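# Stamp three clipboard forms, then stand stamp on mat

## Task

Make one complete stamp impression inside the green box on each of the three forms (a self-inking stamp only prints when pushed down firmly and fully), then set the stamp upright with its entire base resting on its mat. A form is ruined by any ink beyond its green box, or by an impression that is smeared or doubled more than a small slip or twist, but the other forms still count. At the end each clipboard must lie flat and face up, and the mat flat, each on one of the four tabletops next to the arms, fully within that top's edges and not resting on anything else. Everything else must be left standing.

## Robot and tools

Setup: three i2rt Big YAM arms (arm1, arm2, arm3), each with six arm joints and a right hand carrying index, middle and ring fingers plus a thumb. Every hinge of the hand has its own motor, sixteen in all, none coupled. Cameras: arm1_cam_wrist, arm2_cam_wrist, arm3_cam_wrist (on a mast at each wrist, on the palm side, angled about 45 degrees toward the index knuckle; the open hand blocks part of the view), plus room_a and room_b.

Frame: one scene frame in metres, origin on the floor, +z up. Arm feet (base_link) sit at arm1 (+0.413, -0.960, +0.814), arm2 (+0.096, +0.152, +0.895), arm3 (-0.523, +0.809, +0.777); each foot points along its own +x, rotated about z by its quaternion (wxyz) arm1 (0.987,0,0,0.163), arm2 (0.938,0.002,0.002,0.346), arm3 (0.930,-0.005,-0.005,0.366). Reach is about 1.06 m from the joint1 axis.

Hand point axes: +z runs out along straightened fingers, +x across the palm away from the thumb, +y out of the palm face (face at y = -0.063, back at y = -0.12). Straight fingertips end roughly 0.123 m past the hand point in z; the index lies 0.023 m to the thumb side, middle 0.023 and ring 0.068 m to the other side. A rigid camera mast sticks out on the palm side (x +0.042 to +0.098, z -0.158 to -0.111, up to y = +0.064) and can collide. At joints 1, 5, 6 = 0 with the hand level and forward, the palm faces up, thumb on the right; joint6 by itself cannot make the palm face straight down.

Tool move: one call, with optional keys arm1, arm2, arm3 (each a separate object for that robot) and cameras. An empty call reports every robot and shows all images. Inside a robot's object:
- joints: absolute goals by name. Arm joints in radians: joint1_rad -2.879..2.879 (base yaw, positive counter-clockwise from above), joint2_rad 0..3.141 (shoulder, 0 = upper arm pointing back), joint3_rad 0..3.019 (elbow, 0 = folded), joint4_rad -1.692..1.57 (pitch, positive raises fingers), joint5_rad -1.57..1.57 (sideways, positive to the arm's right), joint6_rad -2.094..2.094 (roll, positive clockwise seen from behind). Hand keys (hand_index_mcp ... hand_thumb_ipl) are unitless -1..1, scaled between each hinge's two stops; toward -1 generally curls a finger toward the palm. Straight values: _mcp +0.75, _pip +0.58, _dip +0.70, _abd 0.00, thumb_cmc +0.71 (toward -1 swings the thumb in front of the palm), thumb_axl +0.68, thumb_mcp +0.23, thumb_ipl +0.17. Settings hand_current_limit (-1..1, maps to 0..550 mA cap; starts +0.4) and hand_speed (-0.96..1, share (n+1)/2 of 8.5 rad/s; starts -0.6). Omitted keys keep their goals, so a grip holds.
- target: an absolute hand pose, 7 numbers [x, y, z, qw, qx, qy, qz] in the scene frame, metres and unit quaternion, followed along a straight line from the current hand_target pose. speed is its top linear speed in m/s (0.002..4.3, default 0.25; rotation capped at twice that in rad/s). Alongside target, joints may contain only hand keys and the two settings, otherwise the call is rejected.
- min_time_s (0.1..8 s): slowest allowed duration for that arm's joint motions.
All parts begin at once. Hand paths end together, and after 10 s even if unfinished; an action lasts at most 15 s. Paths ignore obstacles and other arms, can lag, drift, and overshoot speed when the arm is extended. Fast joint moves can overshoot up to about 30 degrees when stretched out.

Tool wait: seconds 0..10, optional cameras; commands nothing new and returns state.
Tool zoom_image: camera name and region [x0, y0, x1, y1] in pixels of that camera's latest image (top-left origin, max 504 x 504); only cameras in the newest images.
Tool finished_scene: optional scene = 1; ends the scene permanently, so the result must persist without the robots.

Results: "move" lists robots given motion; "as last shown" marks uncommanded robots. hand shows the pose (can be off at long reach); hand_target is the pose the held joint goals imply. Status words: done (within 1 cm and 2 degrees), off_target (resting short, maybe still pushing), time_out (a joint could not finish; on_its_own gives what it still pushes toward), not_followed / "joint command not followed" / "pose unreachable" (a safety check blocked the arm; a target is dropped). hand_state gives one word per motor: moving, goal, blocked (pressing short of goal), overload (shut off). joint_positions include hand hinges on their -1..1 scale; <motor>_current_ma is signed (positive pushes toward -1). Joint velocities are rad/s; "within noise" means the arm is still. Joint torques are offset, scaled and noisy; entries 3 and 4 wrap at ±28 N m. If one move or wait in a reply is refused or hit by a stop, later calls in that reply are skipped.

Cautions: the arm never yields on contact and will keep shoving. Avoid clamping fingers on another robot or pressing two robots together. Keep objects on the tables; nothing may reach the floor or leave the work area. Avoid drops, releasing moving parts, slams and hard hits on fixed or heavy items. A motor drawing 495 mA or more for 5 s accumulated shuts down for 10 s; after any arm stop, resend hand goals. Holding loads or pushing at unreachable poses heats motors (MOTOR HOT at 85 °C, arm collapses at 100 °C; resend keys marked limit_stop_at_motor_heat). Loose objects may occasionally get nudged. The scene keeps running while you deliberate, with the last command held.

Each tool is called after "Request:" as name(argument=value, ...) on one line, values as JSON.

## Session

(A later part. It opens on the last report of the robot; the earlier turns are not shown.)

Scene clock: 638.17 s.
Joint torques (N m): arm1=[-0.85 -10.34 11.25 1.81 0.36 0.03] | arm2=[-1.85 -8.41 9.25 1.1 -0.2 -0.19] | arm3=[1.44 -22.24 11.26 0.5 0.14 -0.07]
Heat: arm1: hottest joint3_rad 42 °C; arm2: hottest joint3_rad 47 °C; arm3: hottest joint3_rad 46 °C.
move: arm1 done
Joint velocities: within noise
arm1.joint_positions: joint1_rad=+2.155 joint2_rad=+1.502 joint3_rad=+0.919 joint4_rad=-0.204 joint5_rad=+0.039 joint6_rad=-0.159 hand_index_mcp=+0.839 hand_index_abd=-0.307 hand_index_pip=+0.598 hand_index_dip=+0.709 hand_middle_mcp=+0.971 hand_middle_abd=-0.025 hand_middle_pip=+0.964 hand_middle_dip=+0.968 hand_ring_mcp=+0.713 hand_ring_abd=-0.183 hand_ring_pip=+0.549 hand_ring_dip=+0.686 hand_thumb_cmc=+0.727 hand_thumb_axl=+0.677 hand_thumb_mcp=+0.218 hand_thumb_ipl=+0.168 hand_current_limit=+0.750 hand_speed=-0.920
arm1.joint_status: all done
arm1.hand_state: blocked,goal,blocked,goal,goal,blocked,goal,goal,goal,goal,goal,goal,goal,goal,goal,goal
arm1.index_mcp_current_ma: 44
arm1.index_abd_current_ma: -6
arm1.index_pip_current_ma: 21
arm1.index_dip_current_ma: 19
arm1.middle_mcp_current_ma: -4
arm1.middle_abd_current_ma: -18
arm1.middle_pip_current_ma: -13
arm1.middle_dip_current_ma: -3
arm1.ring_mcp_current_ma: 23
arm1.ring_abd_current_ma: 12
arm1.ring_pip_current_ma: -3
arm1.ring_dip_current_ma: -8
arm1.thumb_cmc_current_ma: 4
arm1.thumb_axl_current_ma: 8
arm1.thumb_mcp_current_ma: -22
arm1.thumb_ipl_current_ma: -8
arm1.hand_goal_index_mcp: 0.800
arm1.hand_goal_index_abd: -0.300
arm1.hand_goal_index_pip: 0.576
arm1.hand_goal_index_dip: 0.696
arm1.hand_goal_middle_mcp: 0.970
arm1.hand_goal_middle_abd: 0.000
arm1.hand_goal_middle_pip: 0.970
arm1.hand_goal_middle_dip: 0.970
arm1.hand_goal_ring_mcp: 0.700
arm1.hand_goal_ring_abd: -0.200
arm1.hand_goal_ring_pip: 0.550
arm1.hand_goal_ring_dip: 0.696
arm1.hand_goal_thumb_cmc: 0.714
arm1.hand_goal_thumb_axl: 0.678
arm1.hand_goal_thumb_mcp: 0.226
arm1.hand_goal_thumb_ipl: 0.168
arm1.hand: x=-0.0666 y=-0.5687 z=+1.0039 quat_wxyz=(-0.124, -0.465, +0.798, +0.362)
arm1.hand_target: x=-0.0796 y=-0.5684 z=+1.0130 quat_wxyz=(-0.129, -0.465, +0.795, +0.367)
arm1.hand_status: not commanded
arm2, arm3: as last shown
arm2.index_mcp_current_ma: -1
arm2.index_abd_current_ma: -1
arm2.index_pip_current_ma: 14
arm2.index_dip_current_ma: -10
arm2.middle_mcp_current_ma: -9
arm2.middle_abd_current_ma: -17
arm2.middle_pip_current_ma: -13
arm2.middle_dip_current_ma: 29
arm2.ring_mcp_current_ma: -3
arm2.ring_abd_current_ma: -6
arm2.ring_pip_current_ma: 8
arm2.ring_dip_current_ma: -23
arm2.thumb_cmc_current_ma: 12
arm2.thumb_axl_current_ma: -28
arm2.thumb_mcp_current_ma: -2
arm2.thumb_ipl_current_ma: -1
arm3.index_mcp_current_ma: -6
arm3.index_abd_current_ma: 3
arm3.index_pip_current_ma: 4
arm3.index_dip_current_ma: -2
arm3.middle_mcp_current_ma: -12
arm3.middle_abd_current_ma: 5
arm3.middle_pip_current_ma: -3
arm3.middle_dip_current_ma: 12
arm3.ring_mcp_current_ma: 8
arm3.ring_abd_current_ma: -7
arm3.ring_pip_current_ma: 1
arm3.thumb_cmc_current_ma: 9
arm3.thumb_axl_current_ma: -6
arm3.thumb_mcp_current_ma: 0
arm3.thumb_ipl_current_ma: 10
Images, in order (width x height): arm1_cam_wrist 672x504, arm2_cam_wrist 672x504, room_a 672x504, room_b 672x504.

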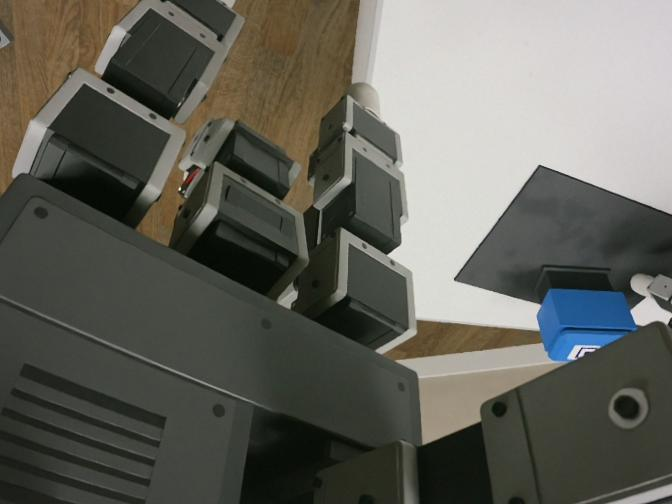

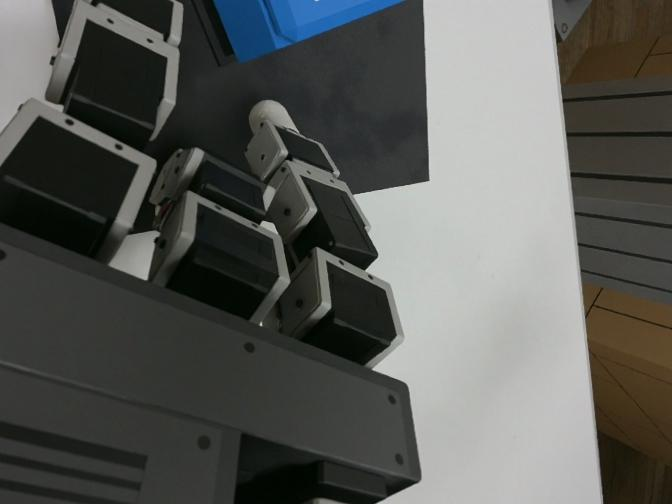

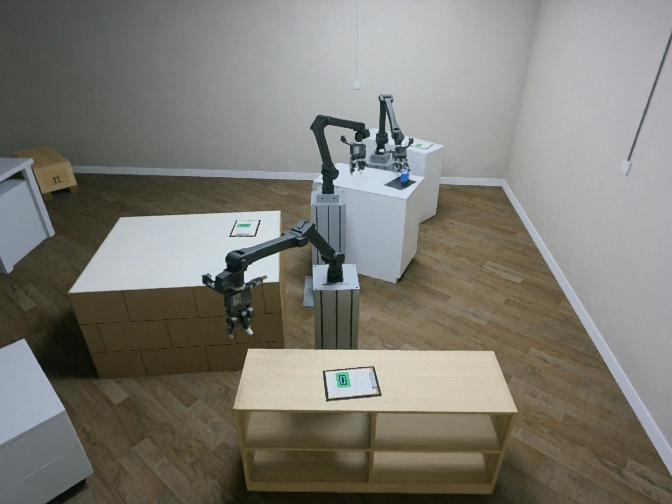

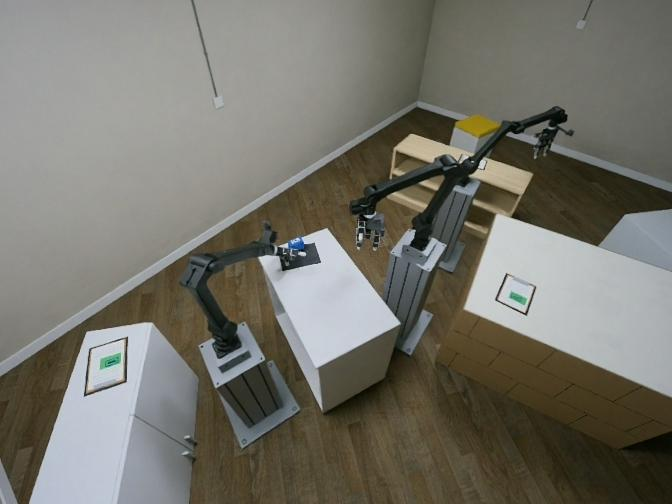

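Request:
move(arm1={"joints":{"hand_ring_abd":-0.3}}, cameras=["arm1_cam_wrist","arm2_cam_wrist","room_a"])

Request:
zoom_image(camera="arm1_cam_wrist", region=[510, 240, 672, 370])

Request:
zoom_image(camera="room_a", region=[390, 165, 420, 190])

Request:
zoom_image(camera="arm2_cam_wrist", region=[0, 0, 440, 200])

Scene clock: 639.73 s.
Joint torques (N m): arm1=[-0.79 -10.34 11.28 1.83 0.35 0.03] | arm2=[-1.85 -8.41 9.24 1.09 -0.19 -0.19] | arm3=[1.55 -22.18 11.25 0.43 0.15 -0.07]
Heat: arm1: hottest joint3_rad 42 °C; arm2: hottest joint3_rad 47 °C; arm3: hottest joint3_rad 46 °C.
move: arm1 off_target
Joint velocities: within noise
arm1.joint_positions: joint1_rad=+2.155 joint2_rad=+1.502 joint3_rad=+0.919 joint4_rad=-0.204 joint5_rad=+0.039 joint6_rad=-0.159 hand_index_mcp=+0.839 hand_index_abd=-0.307 hand_index_pip=+0.598 hand_index_dip=+0.709 hand_middle_mcp=+0.971 hand_middle_abd=-0.025 hand_middle_pip=+0.964 hand_middle_dip=+0.968 hand_ring_mcp=+0.713 hand_ring_abd=-0.279 hand_ring_pip=+0.549 hand_ring_dip=+0.686 hand_thumb_cmc=+0.727 hand_thumb_axl=+0.677 hand_thumb_mcp=+0.218 hand_thumb_ipl=+0.168 hand_current_limit=+0.750 hand_speed=-0.920
arm1.joint_status: hand_ring_abd off_target (ended at -0.279, target -0.300)
arm1.hand_state: blocked,goal,blocked,goal,goal,blocked,goal,goal,goal,blocked,goal,goal,goal,goal,goal,goal
arm1.index_mcp_current_ma: 47
arm1.index_abd_current_ma: -5
arm1.index_pip_current_ma: 22
arm1.index_dip_current_ma: 18
arm1.middle_mcp_current_ma: -9
arm1.middle_abd_current_ma: -16
arm1.middle_pip_current_ma: -16
arm1.middle_dip_current_ma: -2
arm1.ring_mcp_current_ma: 18
arm1.ring_abd_current_ma: 11
arm1.ring_pip_current_ma: -2
arm1.ring_dip_current_ma: -13
arm1.thumb_cmc_current_ma: 5
arm1.thumb_axl_current_ma: 5
arm1.thumb_mcp_current_ma: -18
arm1.thumb_ipl_current_ma: -12
arm1.hand_goal_index_mcp: 0.800
arm1.hand_goal_index_abd: -0.300
arm1.hand_goal_index_pip: 0.576
arm1.hand_goal_index_dip: 0.696
arm1.hand_goal_middle_mcp: 0.970
arm1.hand_goal_middle_abd: 0.000
arm1.hand_goal_middle_pip: 0.970
arm1.hand_goal_middle_dip: 0.970
arm1.hand_goal_ring_mcp: 0.700
arm1.hand_goal_ring_abd: -0.300
arm1.hand_goal_ring_pip: 0.550
arm1.hand_goal_ring_dip: 0.696
arm1.hand_goal_thumb_cmc: 0.714
arm1.hand_goal_thumb_axl: 0.678
arm1.hand_goal_thumb_mcp: 0.226
arm1.hand_goal_thumb_ipl: 0.168
arm1.hand: x=-0.0666 y=-0.5687 z=+1.0039 quat_wxyz=(-0.124, -0.465, +0.798, +0.362)
arm1.hand_target: x=-0.0796 y=-0.5684 z=+1.0130 quat_wxyz=(-0.129, -0.465, +0.795, +0.367)
arm1.hand_status: not commanded
arm2, arm3: as last shown
arm2.index_mcp_current_ma: -3
arm2.index_abd_current_ma: -3
arm2.index_pip_current_ma: -8
arm2.index_dip_current_ma: 17
arm2.middle_mcp_current_ma: -13
arm2.middle_abd_current_ma: 0
arm2.middle_pip_current_ma: -22
arm2.middle_dip_current_ma: -14
arm2.ring_mcp_current_ma: 4
arm2.ring_abd_current_ma: -2
arm2.ring_pip_current_ma: 10
arm2.ring_dip_current_ma: -7
arm2.thumb_cmc_current_ma: 7
arm2.thumb_axl_current_ma: -4
arm2.thumb_mcp_current_ma: -5
arm2.thumb_ipl_current_ma: -17
arm3.index_mcp_current_ma: -5
arm3.index_abd_current_ma: 1
arm3.index_pip_current_ma: -3
arm3.middle_abd_current_ma: 9
arm3.ring_mcp_current_ma: 10
arm3.ring_abd_current_ma: -5
arm3.ring_pip_current_ma: 0
arm3.thumb_cmc_current_ma: 10
arm3.thumb_axl_current_ma: -13
arm3.thumb_mcp_current_ma: -5
arm3.thumb_ipl_current_ma: 5
Images, in order (width x height): arm1_cam_wrist 672x504, arm2_cam_wrist 672x504, room_a 672x504.

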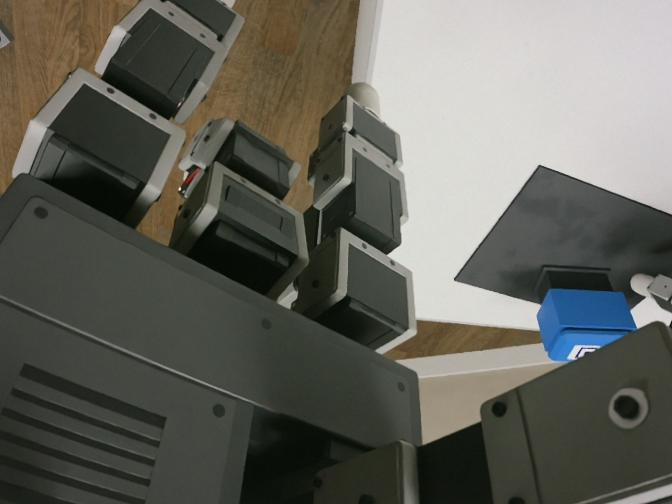

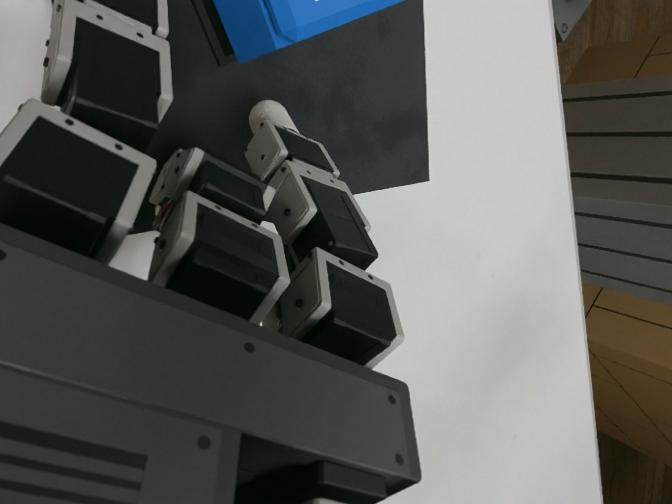

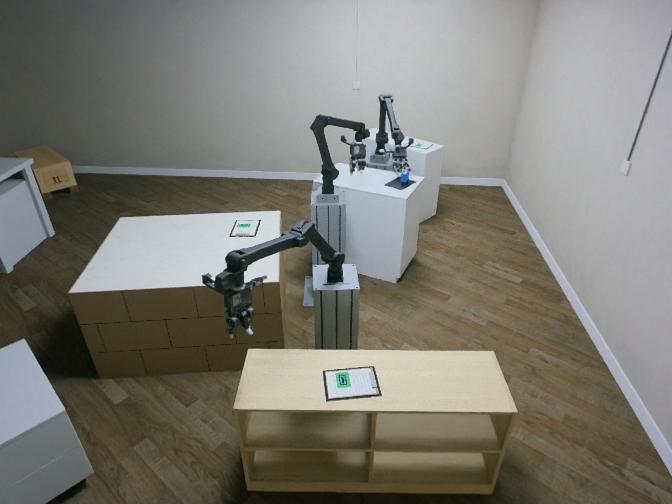

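Scaled by 3.111.

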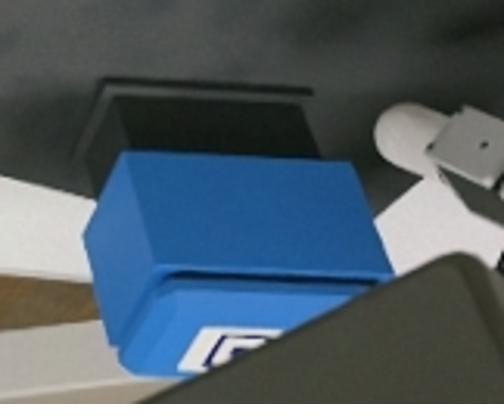

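Scaled by 16.800.

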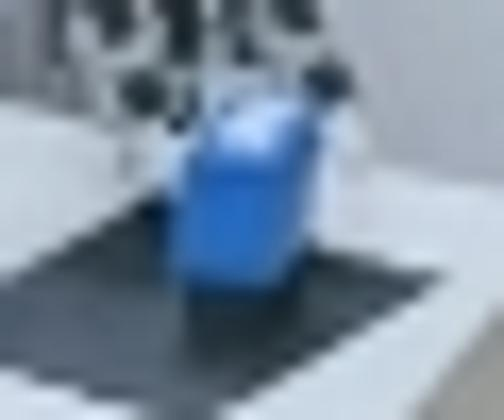

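Scaled by 1.145.

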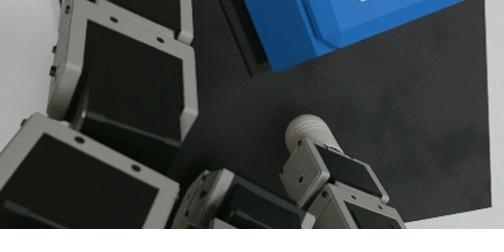

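Request:
move(arm1={"target":[-0.045,-0.605,1.065,-0.129,-0.465,0.795,0.367],"speed":0.05}, cameras=["arm1_cam_wrist","arm2_cam_wrist","room_a"])

Request:
zoom_image(camera="arm1_cam_wrist", region=[510, 240, 672, 370])

Request:
zoom_image(camera="room_a", region=[390, 165, 420, 190])

Scene clock: 642.07 s.
Joint torques (N m): arm1=[-0.79 -11.11 9.14 1.76 0.38 0.04] | arm2=[-1.9 -8.41 9.25 1.1 -0.2 -0.19] | arm3=[1.49 -22.42 11.28 0.44 0.14 -0.08]
Heat: arm1: hottest joint3_rad 43 °C; arm2: hottest joint3_rad 47 °C; arm3: hottest joint3_rad 46 °C.
move: arm1 done
Joint velocities: within noise
arm1.joint_positions: joint1_rad=+2.175 joint2_rad=+1.334 joint3_rad=+0.907 joint4_rad=-0.354 joint5_rad=+0.054 joint6_rad=-0.145 hand_index_mcp=+0.838 hand_index_abd=-0.307 hand_index_pip=+0.598 hand_index_dip=+0.709 hand_middle_mcp=+0.971 hand_middle_abd=-0.025 hand_middle_pip=+0.964 hand_middle_dip=+0.968 hand_ring_mcp=+0.713 hand_ring_abd=-0.279 hand_ring_pip=+0.549 hand_ring_dip=+0.686 hand_thumb_cmc=+0.727 hand_thumb_axl=+0.677 hand_thumb_mcp=+0.218 hand_thumb_ipl=+0.168 hand_current_limit=+0.750 hand_speed=-0.920
arm1.joint_status: not commanded
arm1.hand_state: blocked,goal,blocked,goal,goal,blocked,goal,goal,goal,blocked,goal,goal,goal,goal,goal,goal
arm1.index_mcp_current_ma: 45
arm1.index_abd_current_ma: -6
arm1.index_pip_current_ma: 18
arm1.index_dip_current_ma: 16
arm1.middle_mcp_current_ma: -9
arm1.middle_abd_current_ma: -15
arm1.middle_pip_current_ma: -10
arm1.middle_dip_current_ma: 1
arm1.ring_mcp_current_ma: 29
arm1.ring_abd_current_ma: 14
arm1.ring_pip_current_ma: -2
arm1.ring_dip_current_ma: -10
arm1.thumb_cmc_current_ma: 6
arm1.thumb_axl_current_ma: 11
arm1.thumb_mcp_current_ma: -18
arm1.thumb_ipl_current_ma: -6
arm1.hand_goal_index_mcp: 0.800
arm1.hand_goal_index_abd: -0.300
arm1.hand_goal_index_pip: 0.576
arm1.hand_goal_index_dip: 0.696
arm1.hand_goal_middle_mcp: 0.970
arm1.hand_goal_middle_abd: 0.000
arm1.hand_goal_middle_pip: 0.970
arm1.hand_goal_middle_dip: 0.970
arm1.hand_goal_ring_mcp: 0.700
arm1.hand_goal_ring_abd: -0.300
arm1.hand_goal_ring_pip: 0.550
arm1.hand_goal_ring_dip: 0.696
arm1.hand_goal_thumb_cmc: 0.714
arm1.hand_goal_thumb_axl: 0.678
arm1.hand_goal_thumb_mcp: 0.226
arm1.hand_goal_thumb_ipl: 0.168
arm1.hand: x=-0.0437 y=-0.5967 z=+1.0594 quat_wxyz=(-0.125, -0.465, +0.797, +0.365)
arm1.hand_target: x=-0.0450 y=-0.6049 z=+1.0649 quat_wxyz=(-0.129, -0.465, +0.795, +0.367)
arm1.hand_status: done (0.010 m and 0.6 deg from the pose sent, 0.074 m and 0.9 deg at the start)
arm2, arm3: as last shown
arm2.index_mcp_current_ma: -13
arm2.index_abd_current_ma: 18
arm2.index_pip_current_ma: -5
arm2.index_dip_current_ma: 12
arm2.middle_mcp_current_ma: -21
arm2.middle_abd_current_ma: -8
arm2.middle_pip_current_ma: -20
arm2.middle_dip_current_ma: 20
arm2.ring_mcp_current_ma: 10
arm2.ring_abd_current_ma: -9
arm2.ring_pip_current_ma: 1
arm2.ring_dip_current_ma: 0
arm2.thumb_cmc_current_ma: 15
arm2.thumb_axl_current_ma: -14
arm2.thumb_mcp_current_ma: 4
arm2.thumb_ipl_current_ma: -2
arm3.index_mcp_current_ma: -2
arm3.index_abd_current_ma: 6
arm3.index_pip_current_ma: -2
arm3.index_dip_current_ma: 0
arm3.middle_mcp_current_ma: -15
arm3.middle_abd_current_ma: 7
arm3.middle_pip_current_ma: -1
arm3.ring_mcp_current_ma: 6
arm3.ring_abd_current_ma: -10
arm3.ring_pip_current_ma: 1
arm3.ring_dip_current_ma: -10
arm3.thumb_cmc_current_ma: 7
arm3.thumb_axl_current_ma: -7
arm3.thumb_mcp_current_ma: -1
arm3.thumb_ipl_current_ma: 10
Images, in order (width x height): arm1_cam_wrist 672x504, arm2_cam_wrist 672x504, room_a 672x504.

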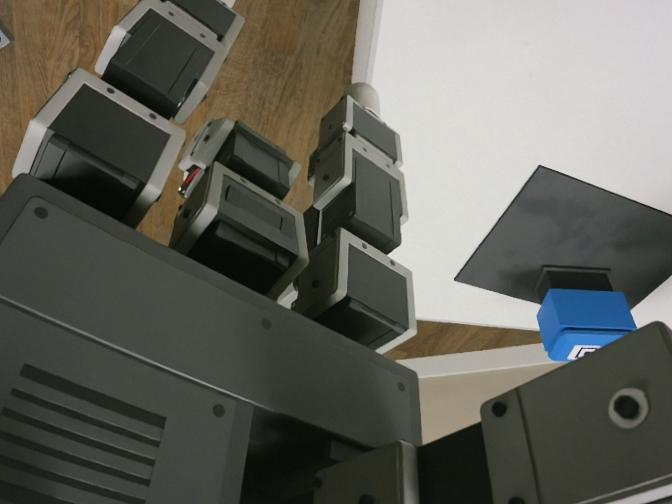

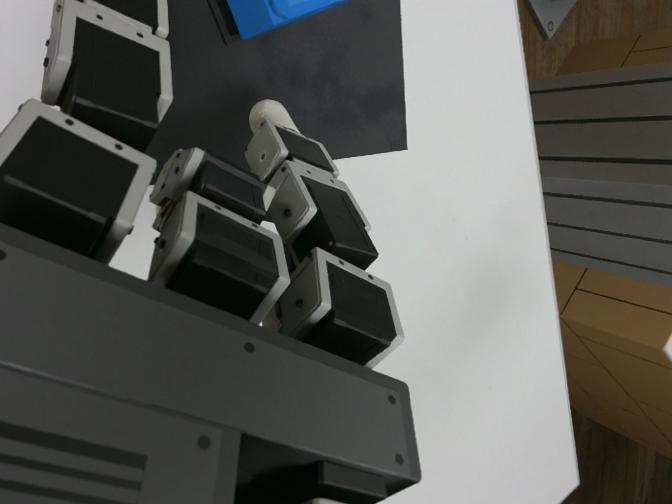

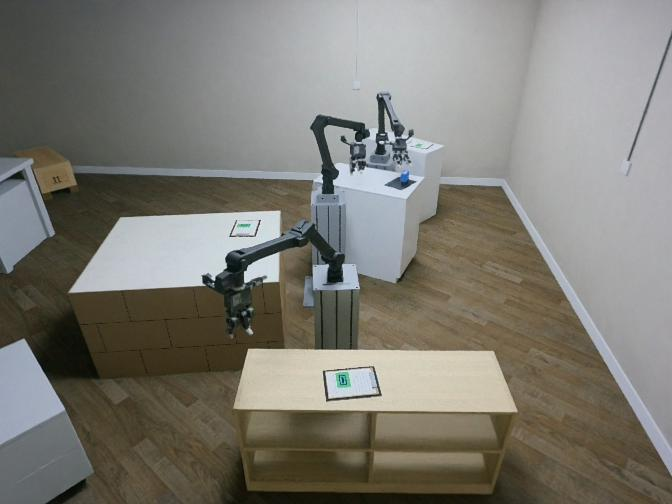

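Scaled by 3.111.

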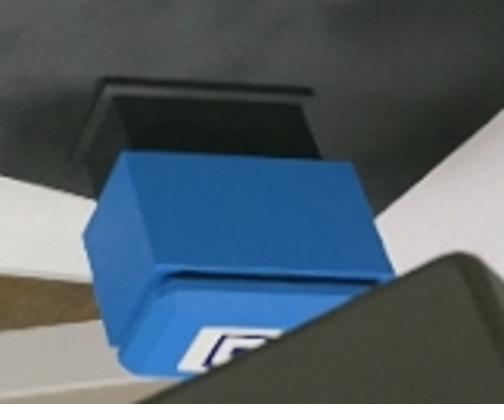

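Scaled by 16.800.

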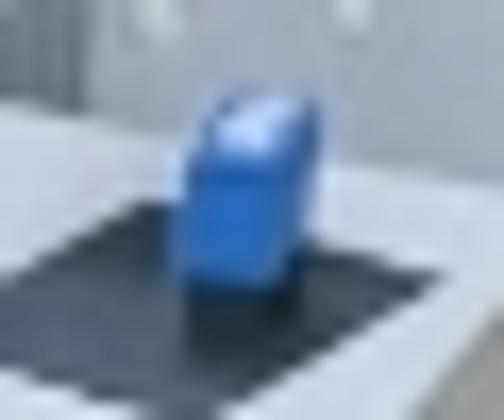

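Request:
move(arm1={"target":[0.02,-0.66,1.16,-0.129,-0.465,0.795,0.367],"speed":0.1,"joints":{"hand_index_abd":0.0,"hand_ring_abd":0.0,"hand_speed":-0.6}}, cameras=["arm1_cam_wrist","arm2_cam_wrist","room_a"])

Scene clock: 644.37 s.
Joint torques (N m): arm1=[-0.79 -6.65 12.15 1.78 0.42 0.04] | arm2=[-1.9 -8.41 9.25 1.1 -0.2 -0.19] | arm3=[1.67 -22.24 11.29 0.46 0.14 -0.07]
Heat: arm1: hottest joint3_rad 42 °C; arm2: hottest joint3_rad 47 °C; arm3: hottest joint3_rad 46 °C.
move: arm1 off_target
Joint velocities: within noise
arm1.joint_positions: joint1_rad=+2.197 joint2_rad=+1.016 joint3_rad=+0.898 joint4_rad=-0.687 joint5_rad=+0.069 joint6_rad=-0.129 hand_index_mcp=+0.838 hand_index_abd=-0.009 hand_index_pip=+0.598 hand_index_dip=+0.709 hand_middle_mcp=+0.971 hand_middle_abd=-0.023 hand_middle_pip=+0.964 hand_middle_dip=+0.968 hand_ring_mcp=+0.713 hand_ring_abd=-0.012 hand_ring_pip=+0.549 hand_ring_dip=+0.686 hand_thumb_cmc=+0.727 hand_thumb_axl=+0.677 hand_thumb_mcp=+0.218 hand_thumb_ipl=+0.168 hand_current_limit=+0.750 hand_speed=-0.600
arm1.joint_status: all done
arm1.hand_state: blocked,goal,blocked,goal,goal,blocked,goal,goal,goal,goal,goal,goal,goal,goal,goal,goal
arm1.index_mcp_current_ma: 47
arm1.index_abd_current_ma: -5
arm1.index_pip_current_ma: 18
arm1.index_dip_current_ma: 12
arm1.middle_mcp_current_ma: -4
arm1.middle_abd_current_ma: -12
arm1.middle_pip_current_ma: -12
arm1.middle_dip_current_ma: 0
arm1.ring_mcp_current_ma: 24
arm1.ring_abd_current_ma: -7
arm1.ring_pip_current_ma: -2
arm1.ring_dip_current_ma: -10
arm1.thumb_cmc_current_ma: 7
arm1.thumb_axl_current_ma: 9
arm1.thumb_mcp_current_ma: -16
arm1.thumb_ipl_current_ma: -5
arm1.hand_goal_index_mcp: 0.800
arm1.hand_goal_index_abd: 0.000
arm1.hand_goal_index_pip: 0.576
arm1.hand_goal_index_dip: 0.696
arm1.hand_goal_middle_mcp: 0.970
arm1.hand_goal_middle_abd: 0.000
arm1.hand_goal_middle_pip: 0.970
arm1.hand_goal_middle_dip: 0.970
arm1.hand_goal_ring_mcp: 0.700
arm1.hand_goal_ring_abd: 0.000
arm1.hand_goal_ring_pip: 0.550
arm1.hand_goal_ring_dip: 0.696
arm1.hand_goal_thumb_cmc: 0.714
arm1.hand_goal_thumb_axl: 0.678
arm1.hand_goal_thumb_mcp: 0.226
arm1.hand_goal_thumb_ipl: 0.168
arm1.hand: x=+0.0246 y=-0.6557 z=+1.1409 quat_wxyz=(-0.120, -0.467, +0.801, +0.355)
arm1.hand_target: x=+0.0203 y=-0.6602 z=+1.1599 quat_wxyz=(-0.129, -0.465, +0.795, +0.367)
arm1.hand_status: off_target (0.020 m and 1.8 deg from the pose sent, 0.135 m and 0.6 deg at the start)
arm2, arm3: as last shown
arm2.index_abd_current_ma: -10
arm2.index_pip_current_ma: 5
arm2.index_dip_current_ma: 4
arm2.middle_mcp_current_ma: -19
arm2.middle_abd_current_ma: -1
arm2.middle_pip_current_ma: -8
arm2.middle_dip_current_ma: -5
arm2.ring_mcp_current_ma: 25
arm2.ring_abd_current_ma: -1
arm2.ring_pip_current_ma: 6
arm2.ring_dip_current_ma: -15
arm2.thumb_cmc_current_ma: 0
arm2.thumb_axl_current_ma: -11
arm2.thumb_mcp_current_ma: 3
arm2.thumb_ipl_current_ma: -20
arm3.index_pip_current_ma: 1
arm3.index_dip_current_ma: -5
arm3.middle_mcp_current_ma: -13
arm3.middle_abd_current_ma: 12
arm3.middle_pip_current_ma: -5
arm3.middle_dip_current_ma: 9
arm3.ring_mcp_current_ma: 8
arm3.ring_abd_current_ma: -5
arm3.ring_dip_current_ma: -5
arm3.thumb_cmc_current_ma: 10
arm3.thumb_axl_current_ma: -6
arm3.thumb_mcp_current_ma: -2
arm3.thumb_ipl_current_ma: 7
Images, in order (width x height): arm1_cam_wrist 672x504, arm2_cam_wrist 672x504, room_a 672x504.

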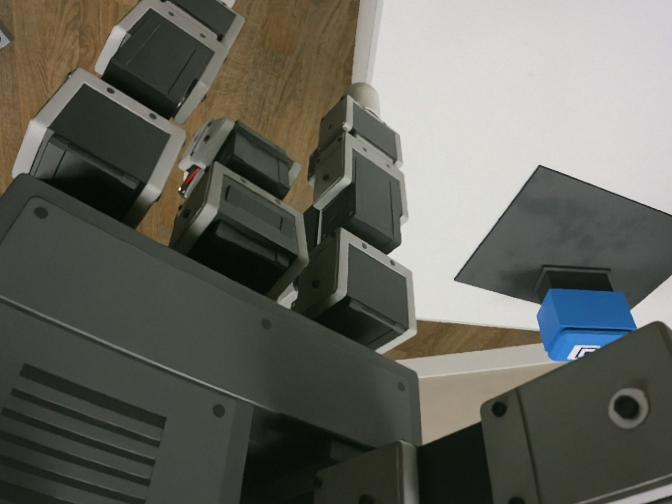

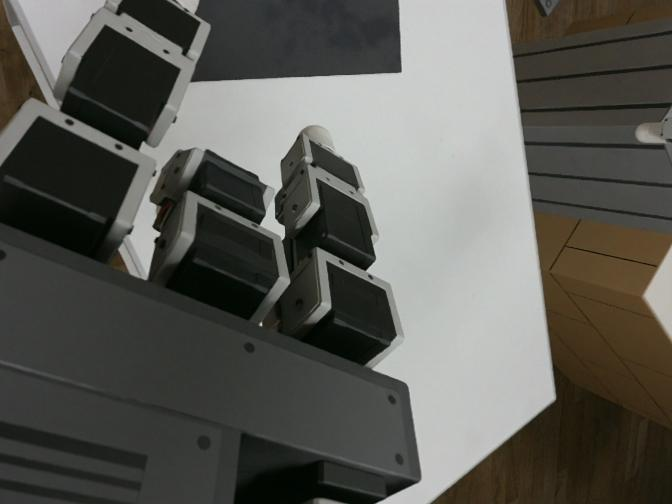

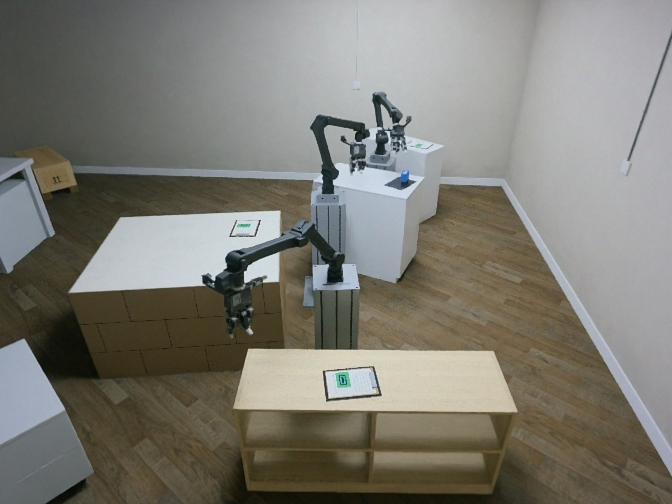

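Request:
move(arm1={"joints":{"joint1_rad":2.33,"joint4_rad":-0.25},"min_time_s":2.5}, cameras=["arm1_cam_wrist","arm2_cam_wrist","room_a","room_b"])

Scene clock: 647.47 s.
Joint torques (N m): arm1=[-0.73 -7.3 12.63 3.02 0.34 0.01] | arm2=[-1.9 -8.47 9.24 1.1 -0.19 -0.19] | arm3=[1.73 -22.24 11.26 0.5 0.15 -0.07]
Heat: arm1: hottest joint3_rad 42 °C; arm2: hottest joint3_rad 47 °C; arm3: hottest joint3_rad 46 °C.
move: arm1 done
Joint velocities: within noise
arm1.joint_positions: joint1_rad=+2.315 joint2_rad=+1.016 joint3_rad=+0.898 joint4_rad=-0.268 joint5_rad=+0.069 joint6_rad=-0.129 hand_index_mcp=+0.839 hand_index_abd=-0.009 hand_index_pip=+0.598 hand_index_dip=+0.709 hand_middle_mcp=+0.980 hand_middle_abd=-0.022 hand_middle_pip=+0.967 hand_middle_dip=+0.968 hand_ring_mcp=+0.721 hand_ring_abd=-0.012 hand_ring_pip=+0.549 hand_ring_dip=+0.686 hand_thumb_cmc=+0.734 hand_thumb_axl=+0.677 hand_thumb_mcp=+0.218 hand_thumb_ipl=+0.168 hand_current_limit=+0.750 hand_speed=-0.600
arm1.joint_status: all done
arm1.hand_state: blocked,goal,blocked,goal,goal,blocked,goal,goal,blocked,goal,goal,goal,goal,goal,goal,goal
arm1.index_mcp_current_ma: 45
arm1.index_abd_current_ma: -5
arm1.index_pip_current_ma: 17
arm1.index_dip_current_ma: 17
arm1.middle_mcp_current_ma: -1
arm1.middle_abd_current_ma: -13
arm1.middle_pip_current_ma: -9
arm1.middle_dip_current_ma: -7
arm1.ring_mcp_current_ma: 30
arm1.ring_abd_current_ma: -9
arm1.ring_pip_current_ma: -2
arm1.ring_dip_current_ma: -13
arm1.thumb_cmc_current_ma: 16
arm1.thumb_axl_current_ma: 7
arm1.thumb_mcp_current_ma: -19
arm1.thumb_ipl_current_ma: -8
arm1.hand_goal_index_mcp: 0.800
arm1.hand_goal_index_abd: 0.000
arm1.hand_goal_index_pip: 0.576
arm1.hand_goal_index_dip: 0.696
arm1.hand_goal_middle_mcp: 0.970
arm1.hand_goal_middle_abd: 0.000
arm1.hand_goal_middle_pip: 0.970
arm1.hand_goal_middle_dip: 0.970
arm1.hand_goal_ring_mcp: 0.700
arm1.hand_goal_ring_abd: 0.000
arm1.hand_goal_ring_pip: 0.550
arm1.hand_goal_ring_dip: 0.696
arm1.hand_goal_thumb_cmc: 0.714
arm1.hand_goal_thumb_axl: 0.678
arm1.hand_goal_thumb_mcp: 0.226
arm1.hand_goal_thumb_ipl: 0.168
arm1.hand: x=-0.0327 y=-0.6905 z=+1.2460 quat_wxyz=(-0.228, -0.453, +0.695, +0.510)
arm1.hand_target: x=-0.0337 y=-0.6971 z=+1.2718 quat_wxyz=(-0.244, -0.444, +0.682, +0.528)
arm1.hand_status: not commanded
arm2, arm3: as last shown
arm2.index_mcp_current_ma: 0
arm2.index_abd_current_ma: -13
arm2.index_pip_current_ma: 11
arm2.index_dip_current_ma: -2
arm2.middle_mcp_current_ma: -29
arm2.middle_abd_current_ma: 11
arm2.middle_pip_current_ma: -30
arm2.middle_dip_current_ma: 21
arm2.ring_mcp_current_ma: 11
arm2.ring_abd_current_ma: 10
arm2.ring_pip_current_ma: -2
arm2.ring_dip_current_ma: 8
arm2.thumb_cmc_current_ma: 9
arm2.thumb_axl_current_ma: -6
arm2.thumb_ipl_current_ma: -1
arm3.index_mcp_current_ma: -1
arm3.index_abd_current_ma: 8
arm3.index_pip_current_ma: 3
arm3.index_dip_current_ma: -4
arm3.middle_mcp_current_ma: -16
arm3.middle_abd_current_ma: 11
arm3.middle_pip_current_ma: -4
arm3.middle_dip_current_ma: 11
arm3.ring_mcp_current_ma: 10
arm3.ring_abd_current_ma: -7
arm3.ring_pip_current_ma: 3
arm3.ring_dip_current_ma: -9
arm3.thumb_cmc_current_ma: 12
arm3.thumb_axl_current_ma: -13
arm3.thumb_mcp_current_ma: 0
Images, in order (width x height): arm1_cam_wrist 672x504, arm2_cam_wrist 672x504, room_a 672x504, room_b 672x504.

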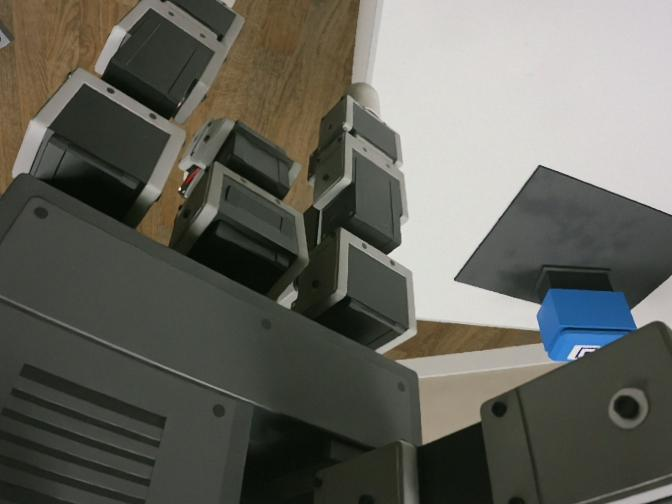

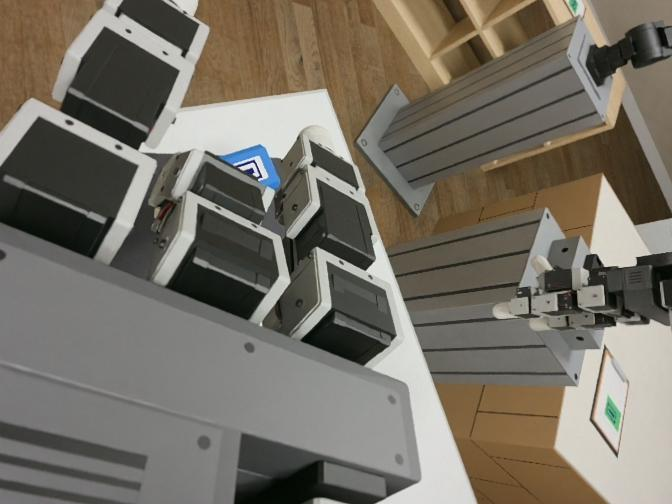

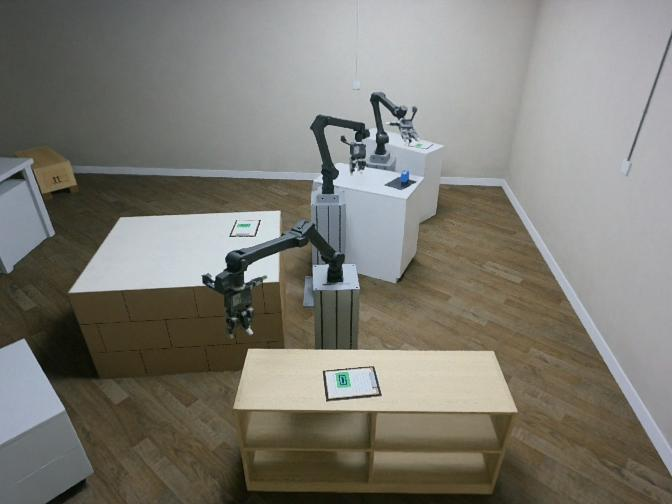

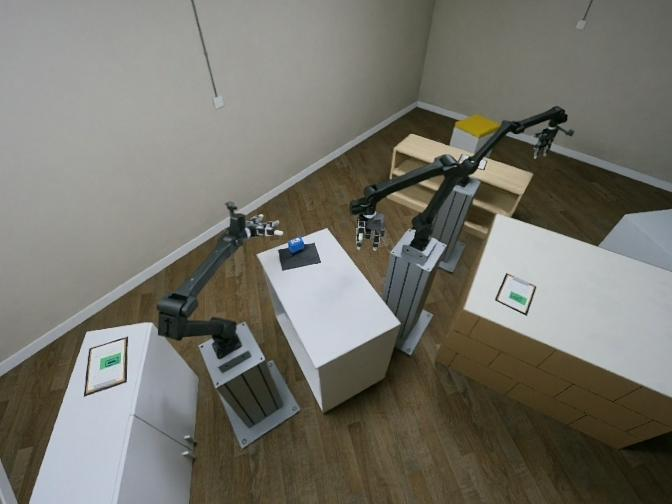

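Request:
move(arm1={"joints":{"joint1_rad":2.4,"joint4_rad":-0.45},"min_time_s":1.5}, cameras=["arm2_cam_wrist","room_b"])

Request:
zoom_image(camera="room_b", region=[265, 225, 335, 275])

Scene clock: 649.57 s.
Joint torques (N m): arm1=[-0.73 -6.89 12.48 2.09 0.36 0.01] | arm2=[-1.85 -8.47 9.24 1.09 -0.19 -0.19] | arm3=[1.55 -22.12 11.26 0.42 0.14 -0.07]
Heat: arm1: hottest joint3_rad 42 °C; arm2: hottest joint3_rad 47 °C; arm3: hottest joint3_rad 46 °C.
move: arm1 done
Joint velocities: within noise
arm1.joint_positions: joint1_rad=+2.385 joint2_rad=+1.016 joint3_rad=+0.898 joint4_rad=-0.445 joint5_rad=+0.070 joint6_rad=-0.129 hand_index_mcp=+0.839 hand_index_abd=-0.009 hand_index_pip=+0.598 hand_index_dip=+0.709 hand_middle_mcp=+0.980 hand_middle_abd=-0.022 hand_middle_pip=+0.967 hand_middle_dip=+0.968 hand_ring_mcp=+0.721 hand_ring_abd=-0.012 hand_ring_pip=+0.549 hand_ring_dip=+0.686 hand_thumb_cmc=+0.734 hand_thumb_axl=+0.677 hand_thumb_mcp=+0.218 hand_thumb_ipl=+0.168 hand_current_limit=+0.750 hand_speed=-0.600
arm1.joint_status: all done
arm1.hand_state: blocked,goal,blocked,goal,goal,blocked,goal,goal,blocked,goal,goal,goal,goal,goal,goal,goal
arm1.index_mcp_current_ma: 43
arm1.index_abd_current_ma: -6
arm1.index_pip_current_ma: 22
arm1.index_dip_current_ma: 15
arm1.middle_mcp_current_ma: 0
arm1.middle_abd_current_ma: -16
arm1.middle_pip_current_ma: -11
arm1.middle_dip_current_ma: 2
arm1.ring_mcp_current_ma: 35
arm1.ring_abd_current_ma: -10
arm1.ring_pip_current_ma: -5
arm1.ring_dip_current_ma: -6
arm1.thumb_cmc_current_ma: 13
arm1.thumb_axl_current_ma: 6
arm1.thumb_mcp_current_ma: -20
arm1.thumb_ipl_current_ma: -11
arm1.hand_goal_index_mcp: 0.800
arm1.hand_goal_index_abd: 0.000
arm1.hand_goal_index_pip: 0.576
arm1.hand_goal_index_dip: 0.696
arm1.hand_goal_middle_mcp: 0.970
arm1.hand_goal_middle_abd: 0.000
arm1.hand_goal_middle_pip: 0.970
arm1.hand_goal_middle_dip: 0.970
arm1.hand_goal_ring_mcp: 0.700
arm1.hand_goal_ring_abd: 0.000
arm1.hand_goal_ring_pip: 0.550
arm1.hand_goal_ring_dip: 0.696
arm1.hand_goal_thumb_cmc: 0.714
arm1.hand_goal_thumb_axl: 0.678
arm1.hand_goal_thumb_mcp: 0.226
arm1.hand_goal_thumb_ipl: 0.168
arm1.hand: x=-0.0449 y=-0.7249 z=+1.2002 quat_wxyz=(-0.207, -0.506, +0.714, +0.437)
arm1.hand_target: x=-0.0466 y=-0.7310 z=+1.2198 quat_wxyz=(-0.219, -0.503, +0.707, +0.446)
arm1.hand_status: not commanded
arm2, arm3: as last shown
arm2.index_mcp_current_ma: 16
arm2.index_abd_current_ma: -15
arm2.index_pip_current_ma: -11
arm2.index_dip_current_ma: -1
arm2.middle_mcp_current_ma: -33
arm2.middle_abd_current_ma: -4
arm2.middle_pip_current_ma: -31
arm2.middle_dip_current_ma: 3
arm2.ring_mcp_current_ma: 9
arm2.ring_abd_current_ma: 3
arm2.ring_pip_current_ma: -7
arm2.ring_dip_current_ma: -4
arm2.thumb_cmc_current_ma: 32
arm2.thumb_axl_current_ma: -16
arm2.thumb_mcp_current_ma: -3
arm2.thumb_ipl_current_ma: 0
arm3.index_abd_current_ma: 4
arm3.index_pip_current_ma: -1
arm3.index_dip_current_ma: -3
arm3.middle_mcp_current_ma: -14
arm3.middle_abd_current_ma: 8
arm3.middle_pip_current_ma: -8
arm3.middle_dip_current_ma: 8
arm3.ring_mcp_current_ma: 3
arm3.ring_abd_current_ma: -3
arm3.ring_pip_current_ma: 0
arm3.ring_dip_current_ma: -11
arm3.thumb_cmc_current_ma: 11
arm3.thumb_axl_current_ma: -9
arm3.thumb_ipl_current_ma: 8
Images, in order (width x height): arm2_cam_wrist 672x504, room_b 672x504.

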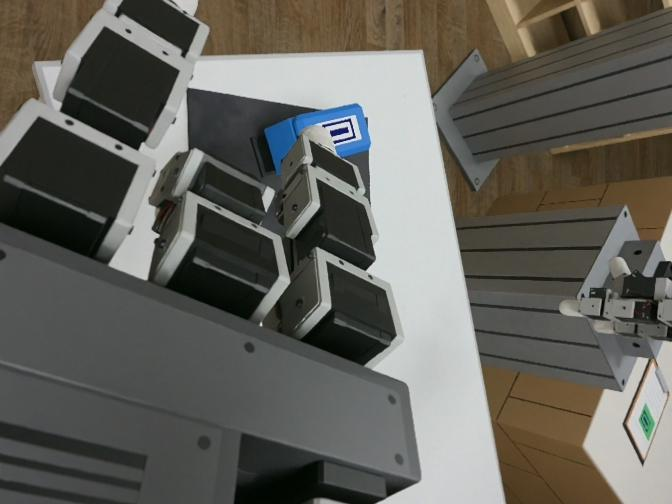

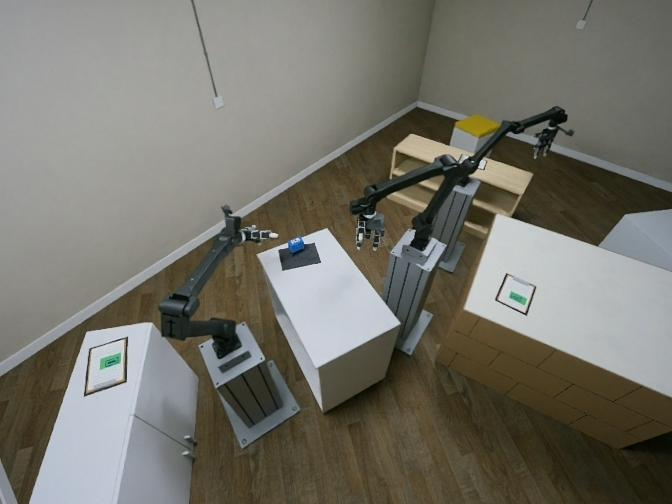

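Scaled by 7.200.

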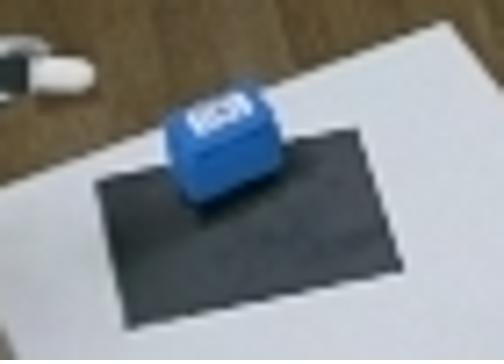

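Request:
zoom_image(camera="arm2_cam_wrist", region=[170, 70, 400, 220])

Scaled by 2.191.

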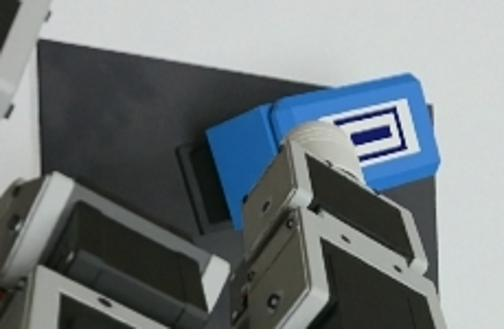

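Request:
move(arm1={"joints":{"joint1_rad":2.52,"joint4_rad":-0.42,"hand_index_abd":0.5},"min_time_s":1.5}, cameras=["arm2_cam_wrist"])

Request:
zoom_image(camera="arm2_cam_wrist", region=[230, 0, 530, 220])

Scene clock: 651.97 s.
Joint torques (N m): arm1=[-0.85 -7 12.46 2.86 0.35 0] | arm2=[-1.85 -8.41 9.25 1.1 -0.2 -0.19] | arm3=[1.49 -22.3 11.26 0.42 0.15 -0.07]
Heat: arm1: hottest joint3_rad 43 °C; arm2: hottest joint3_rad 47 °C; arm3: hottest joint3_rad 46 °C.
move: arm1 off_target
Joint velocities: within noise
arm1.joint_positions: joint1_rad=+2.506 joint2_rad=+1.016 joint3_rad=+0.898 joint4_rad=-0.437 joint5_rad=+0.070 joint6_rad=-0.129 hand_index_mcp=+0.839 hand_index_abd=+0.478 hand_index_pip=+0.598 hand_index_dip=+0.709 hand_middle_mcp=+0.980 hand_middle_abd=-0.022 hand_middle_pip=+0.967 hand_middle_dip=+0.968 hand_ring_mcp=+0.721 hand_ring_abd=-0.012 hand_ring_pip=+0.549 hand_ring_dip=+0.686 hand_thumb_cmc=+0.734 hand_thumb_axl=+0.677 hand_thumb_mcp=+0.218 hand_thumb_ipl=+0.168 hand_current_limit=+0.750 hand_speed=-0.600
arm1.joint_status: hand_index_abd off_target (ended at +0.478, target +0.500); the others done
arm1.hand_state: blocked,blocked,blocked,goal,goal,blocked,goal,goal,blocked,goal,goal,goal,goal,goal,goal,goal
arm1.index_mcp_current_ma: 47
arm1.index_abd_current_ma: -12
arm1.index_pip_current_ma: 20
arm1.index_dip_current_ma: 16
arm1.middle_mcp_current_ma: 2
arm1.middle_abd_current_ma: -17
arm1.middle_pip_current_ma: -12
arm1.middle_dip_current_ma: -1
arm1.ring_mcp_current_ma: 34
arm1.ring_abd_current_ma: -13
arm1.ring_pip_current_ma: -2
arm1.ring_dip_current_ma: -11
arm1.thumb_cmc_current_ma: 14
arm1.thumb_axl_current_ma: 7
arm1.thumb_mcp_current_ma: -23
arm1.thumb_ipl_current_ma: -6
arm1.hand_goal_index_mcp: 0.800
arm1.hand_goal_index_abd: 0.500
arm1.hand_goal_index_pip: 0.576
arm1.hand_goal_index_dip: 0.696
arm1.hand_goal_middle_mcp: 0.970
arm1.hand_goal_middle_abd: 0.000
arm1.hand_goal_middle_pip: 0.970
arm1.hand_goal_middle_dip: 0.970
arm1.hand_goal_ring_mcp: 0.700
arm1.hand_goal_ring_abd: 0.000
arm1.hand_goal_ring_pip: 0.550
arm1.hand_goal_ring_dip: 0.696
arm1.hand_goal_thumb_cmc: 0.714
arm1.hand_goal_thumb_axl: 0.678
arm1.hand_goal_thumb_mcp: 0.226
arm1.hand_goal_thumb_ipl: 0.168
arm1.hand: x=-0.0704 y=-0.7817 z=+1.2022 quat_wxyz=(-0.235, -0.547, +0.681, +0.427)
arm1.hand_target: x=-0.0722 y=-0.7873 z=+1.2276 quat_wxyz=(-0.252, -0.539, +0.670, +0.443)
arm1.hand_status: not commanded
arm2, arm3: as last shown
arm2.index_mcp_current_ma: -10
arm2.index_abd_current_ma: -28
arm2.index_pip_current_ma: -12
arm2.index_dip_current_ma: 11
arm2.middle_mcp_current_ma: -26
arm2.middle_abd_current_ma: 10
arm2.middle_pip_current_ma: -19
arm2.middle_dip_current_ma: 5
arm2.ring_mcp_current_ma: -8
arm2.ring_abd_current_ma: 7
arm2.ring_pip_current_ma: 19
arm2.ring_dip_current_ma: -14
arm2.thumb_cmc_current_ma: 16
arm2.thumb_axl_current_ma: 3
arm2.thumb_mcp_current_ma: -7
arm2.thumb_ipl_current_ma: -20
arm3.index_mcp_current_ma: -4
arm3.index_abd_current_ma: 7
arm3.index_pip_current_ma: 0
arm3.index_dip_current_ma: -1
arm3.middle_mcp_current_ma: -12
arm3.middle_pip_current_ma: -5
arm3.middle_dip_current_ma: 12
arm3.ring_mcp_current_ma: 9
arm3.ring_abd_current_ma: -5
arm3.ring_dip_current_ma: -2
arm3.thumb_cmc_current_ma: 10
arm3.thumb_axl_current_ma: -10
arm3.thumb_mcp_current_ma: -3
arm3.thumb_ipl_current_ma: 6
Images, in order (width x height): arm2_cam_wrist 672x504.

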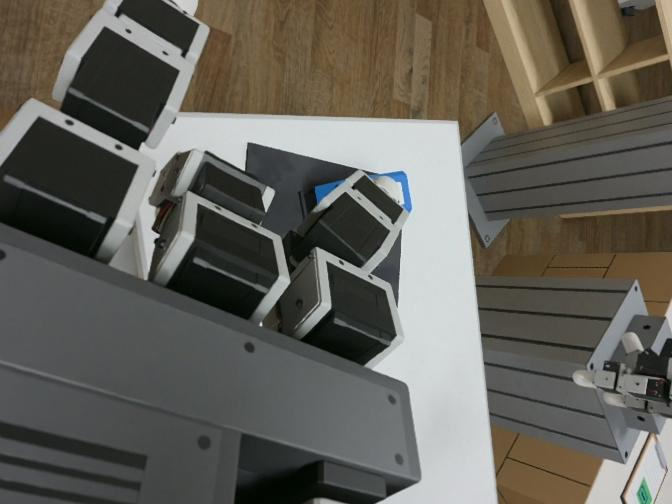

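Scaled by 1.680.

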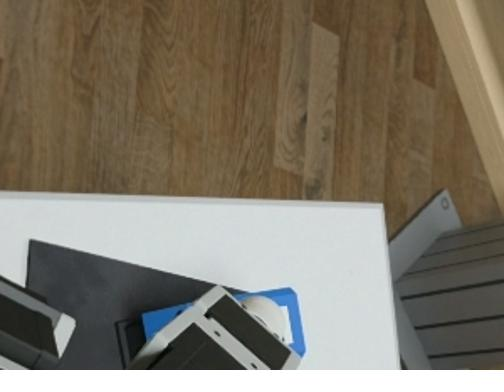

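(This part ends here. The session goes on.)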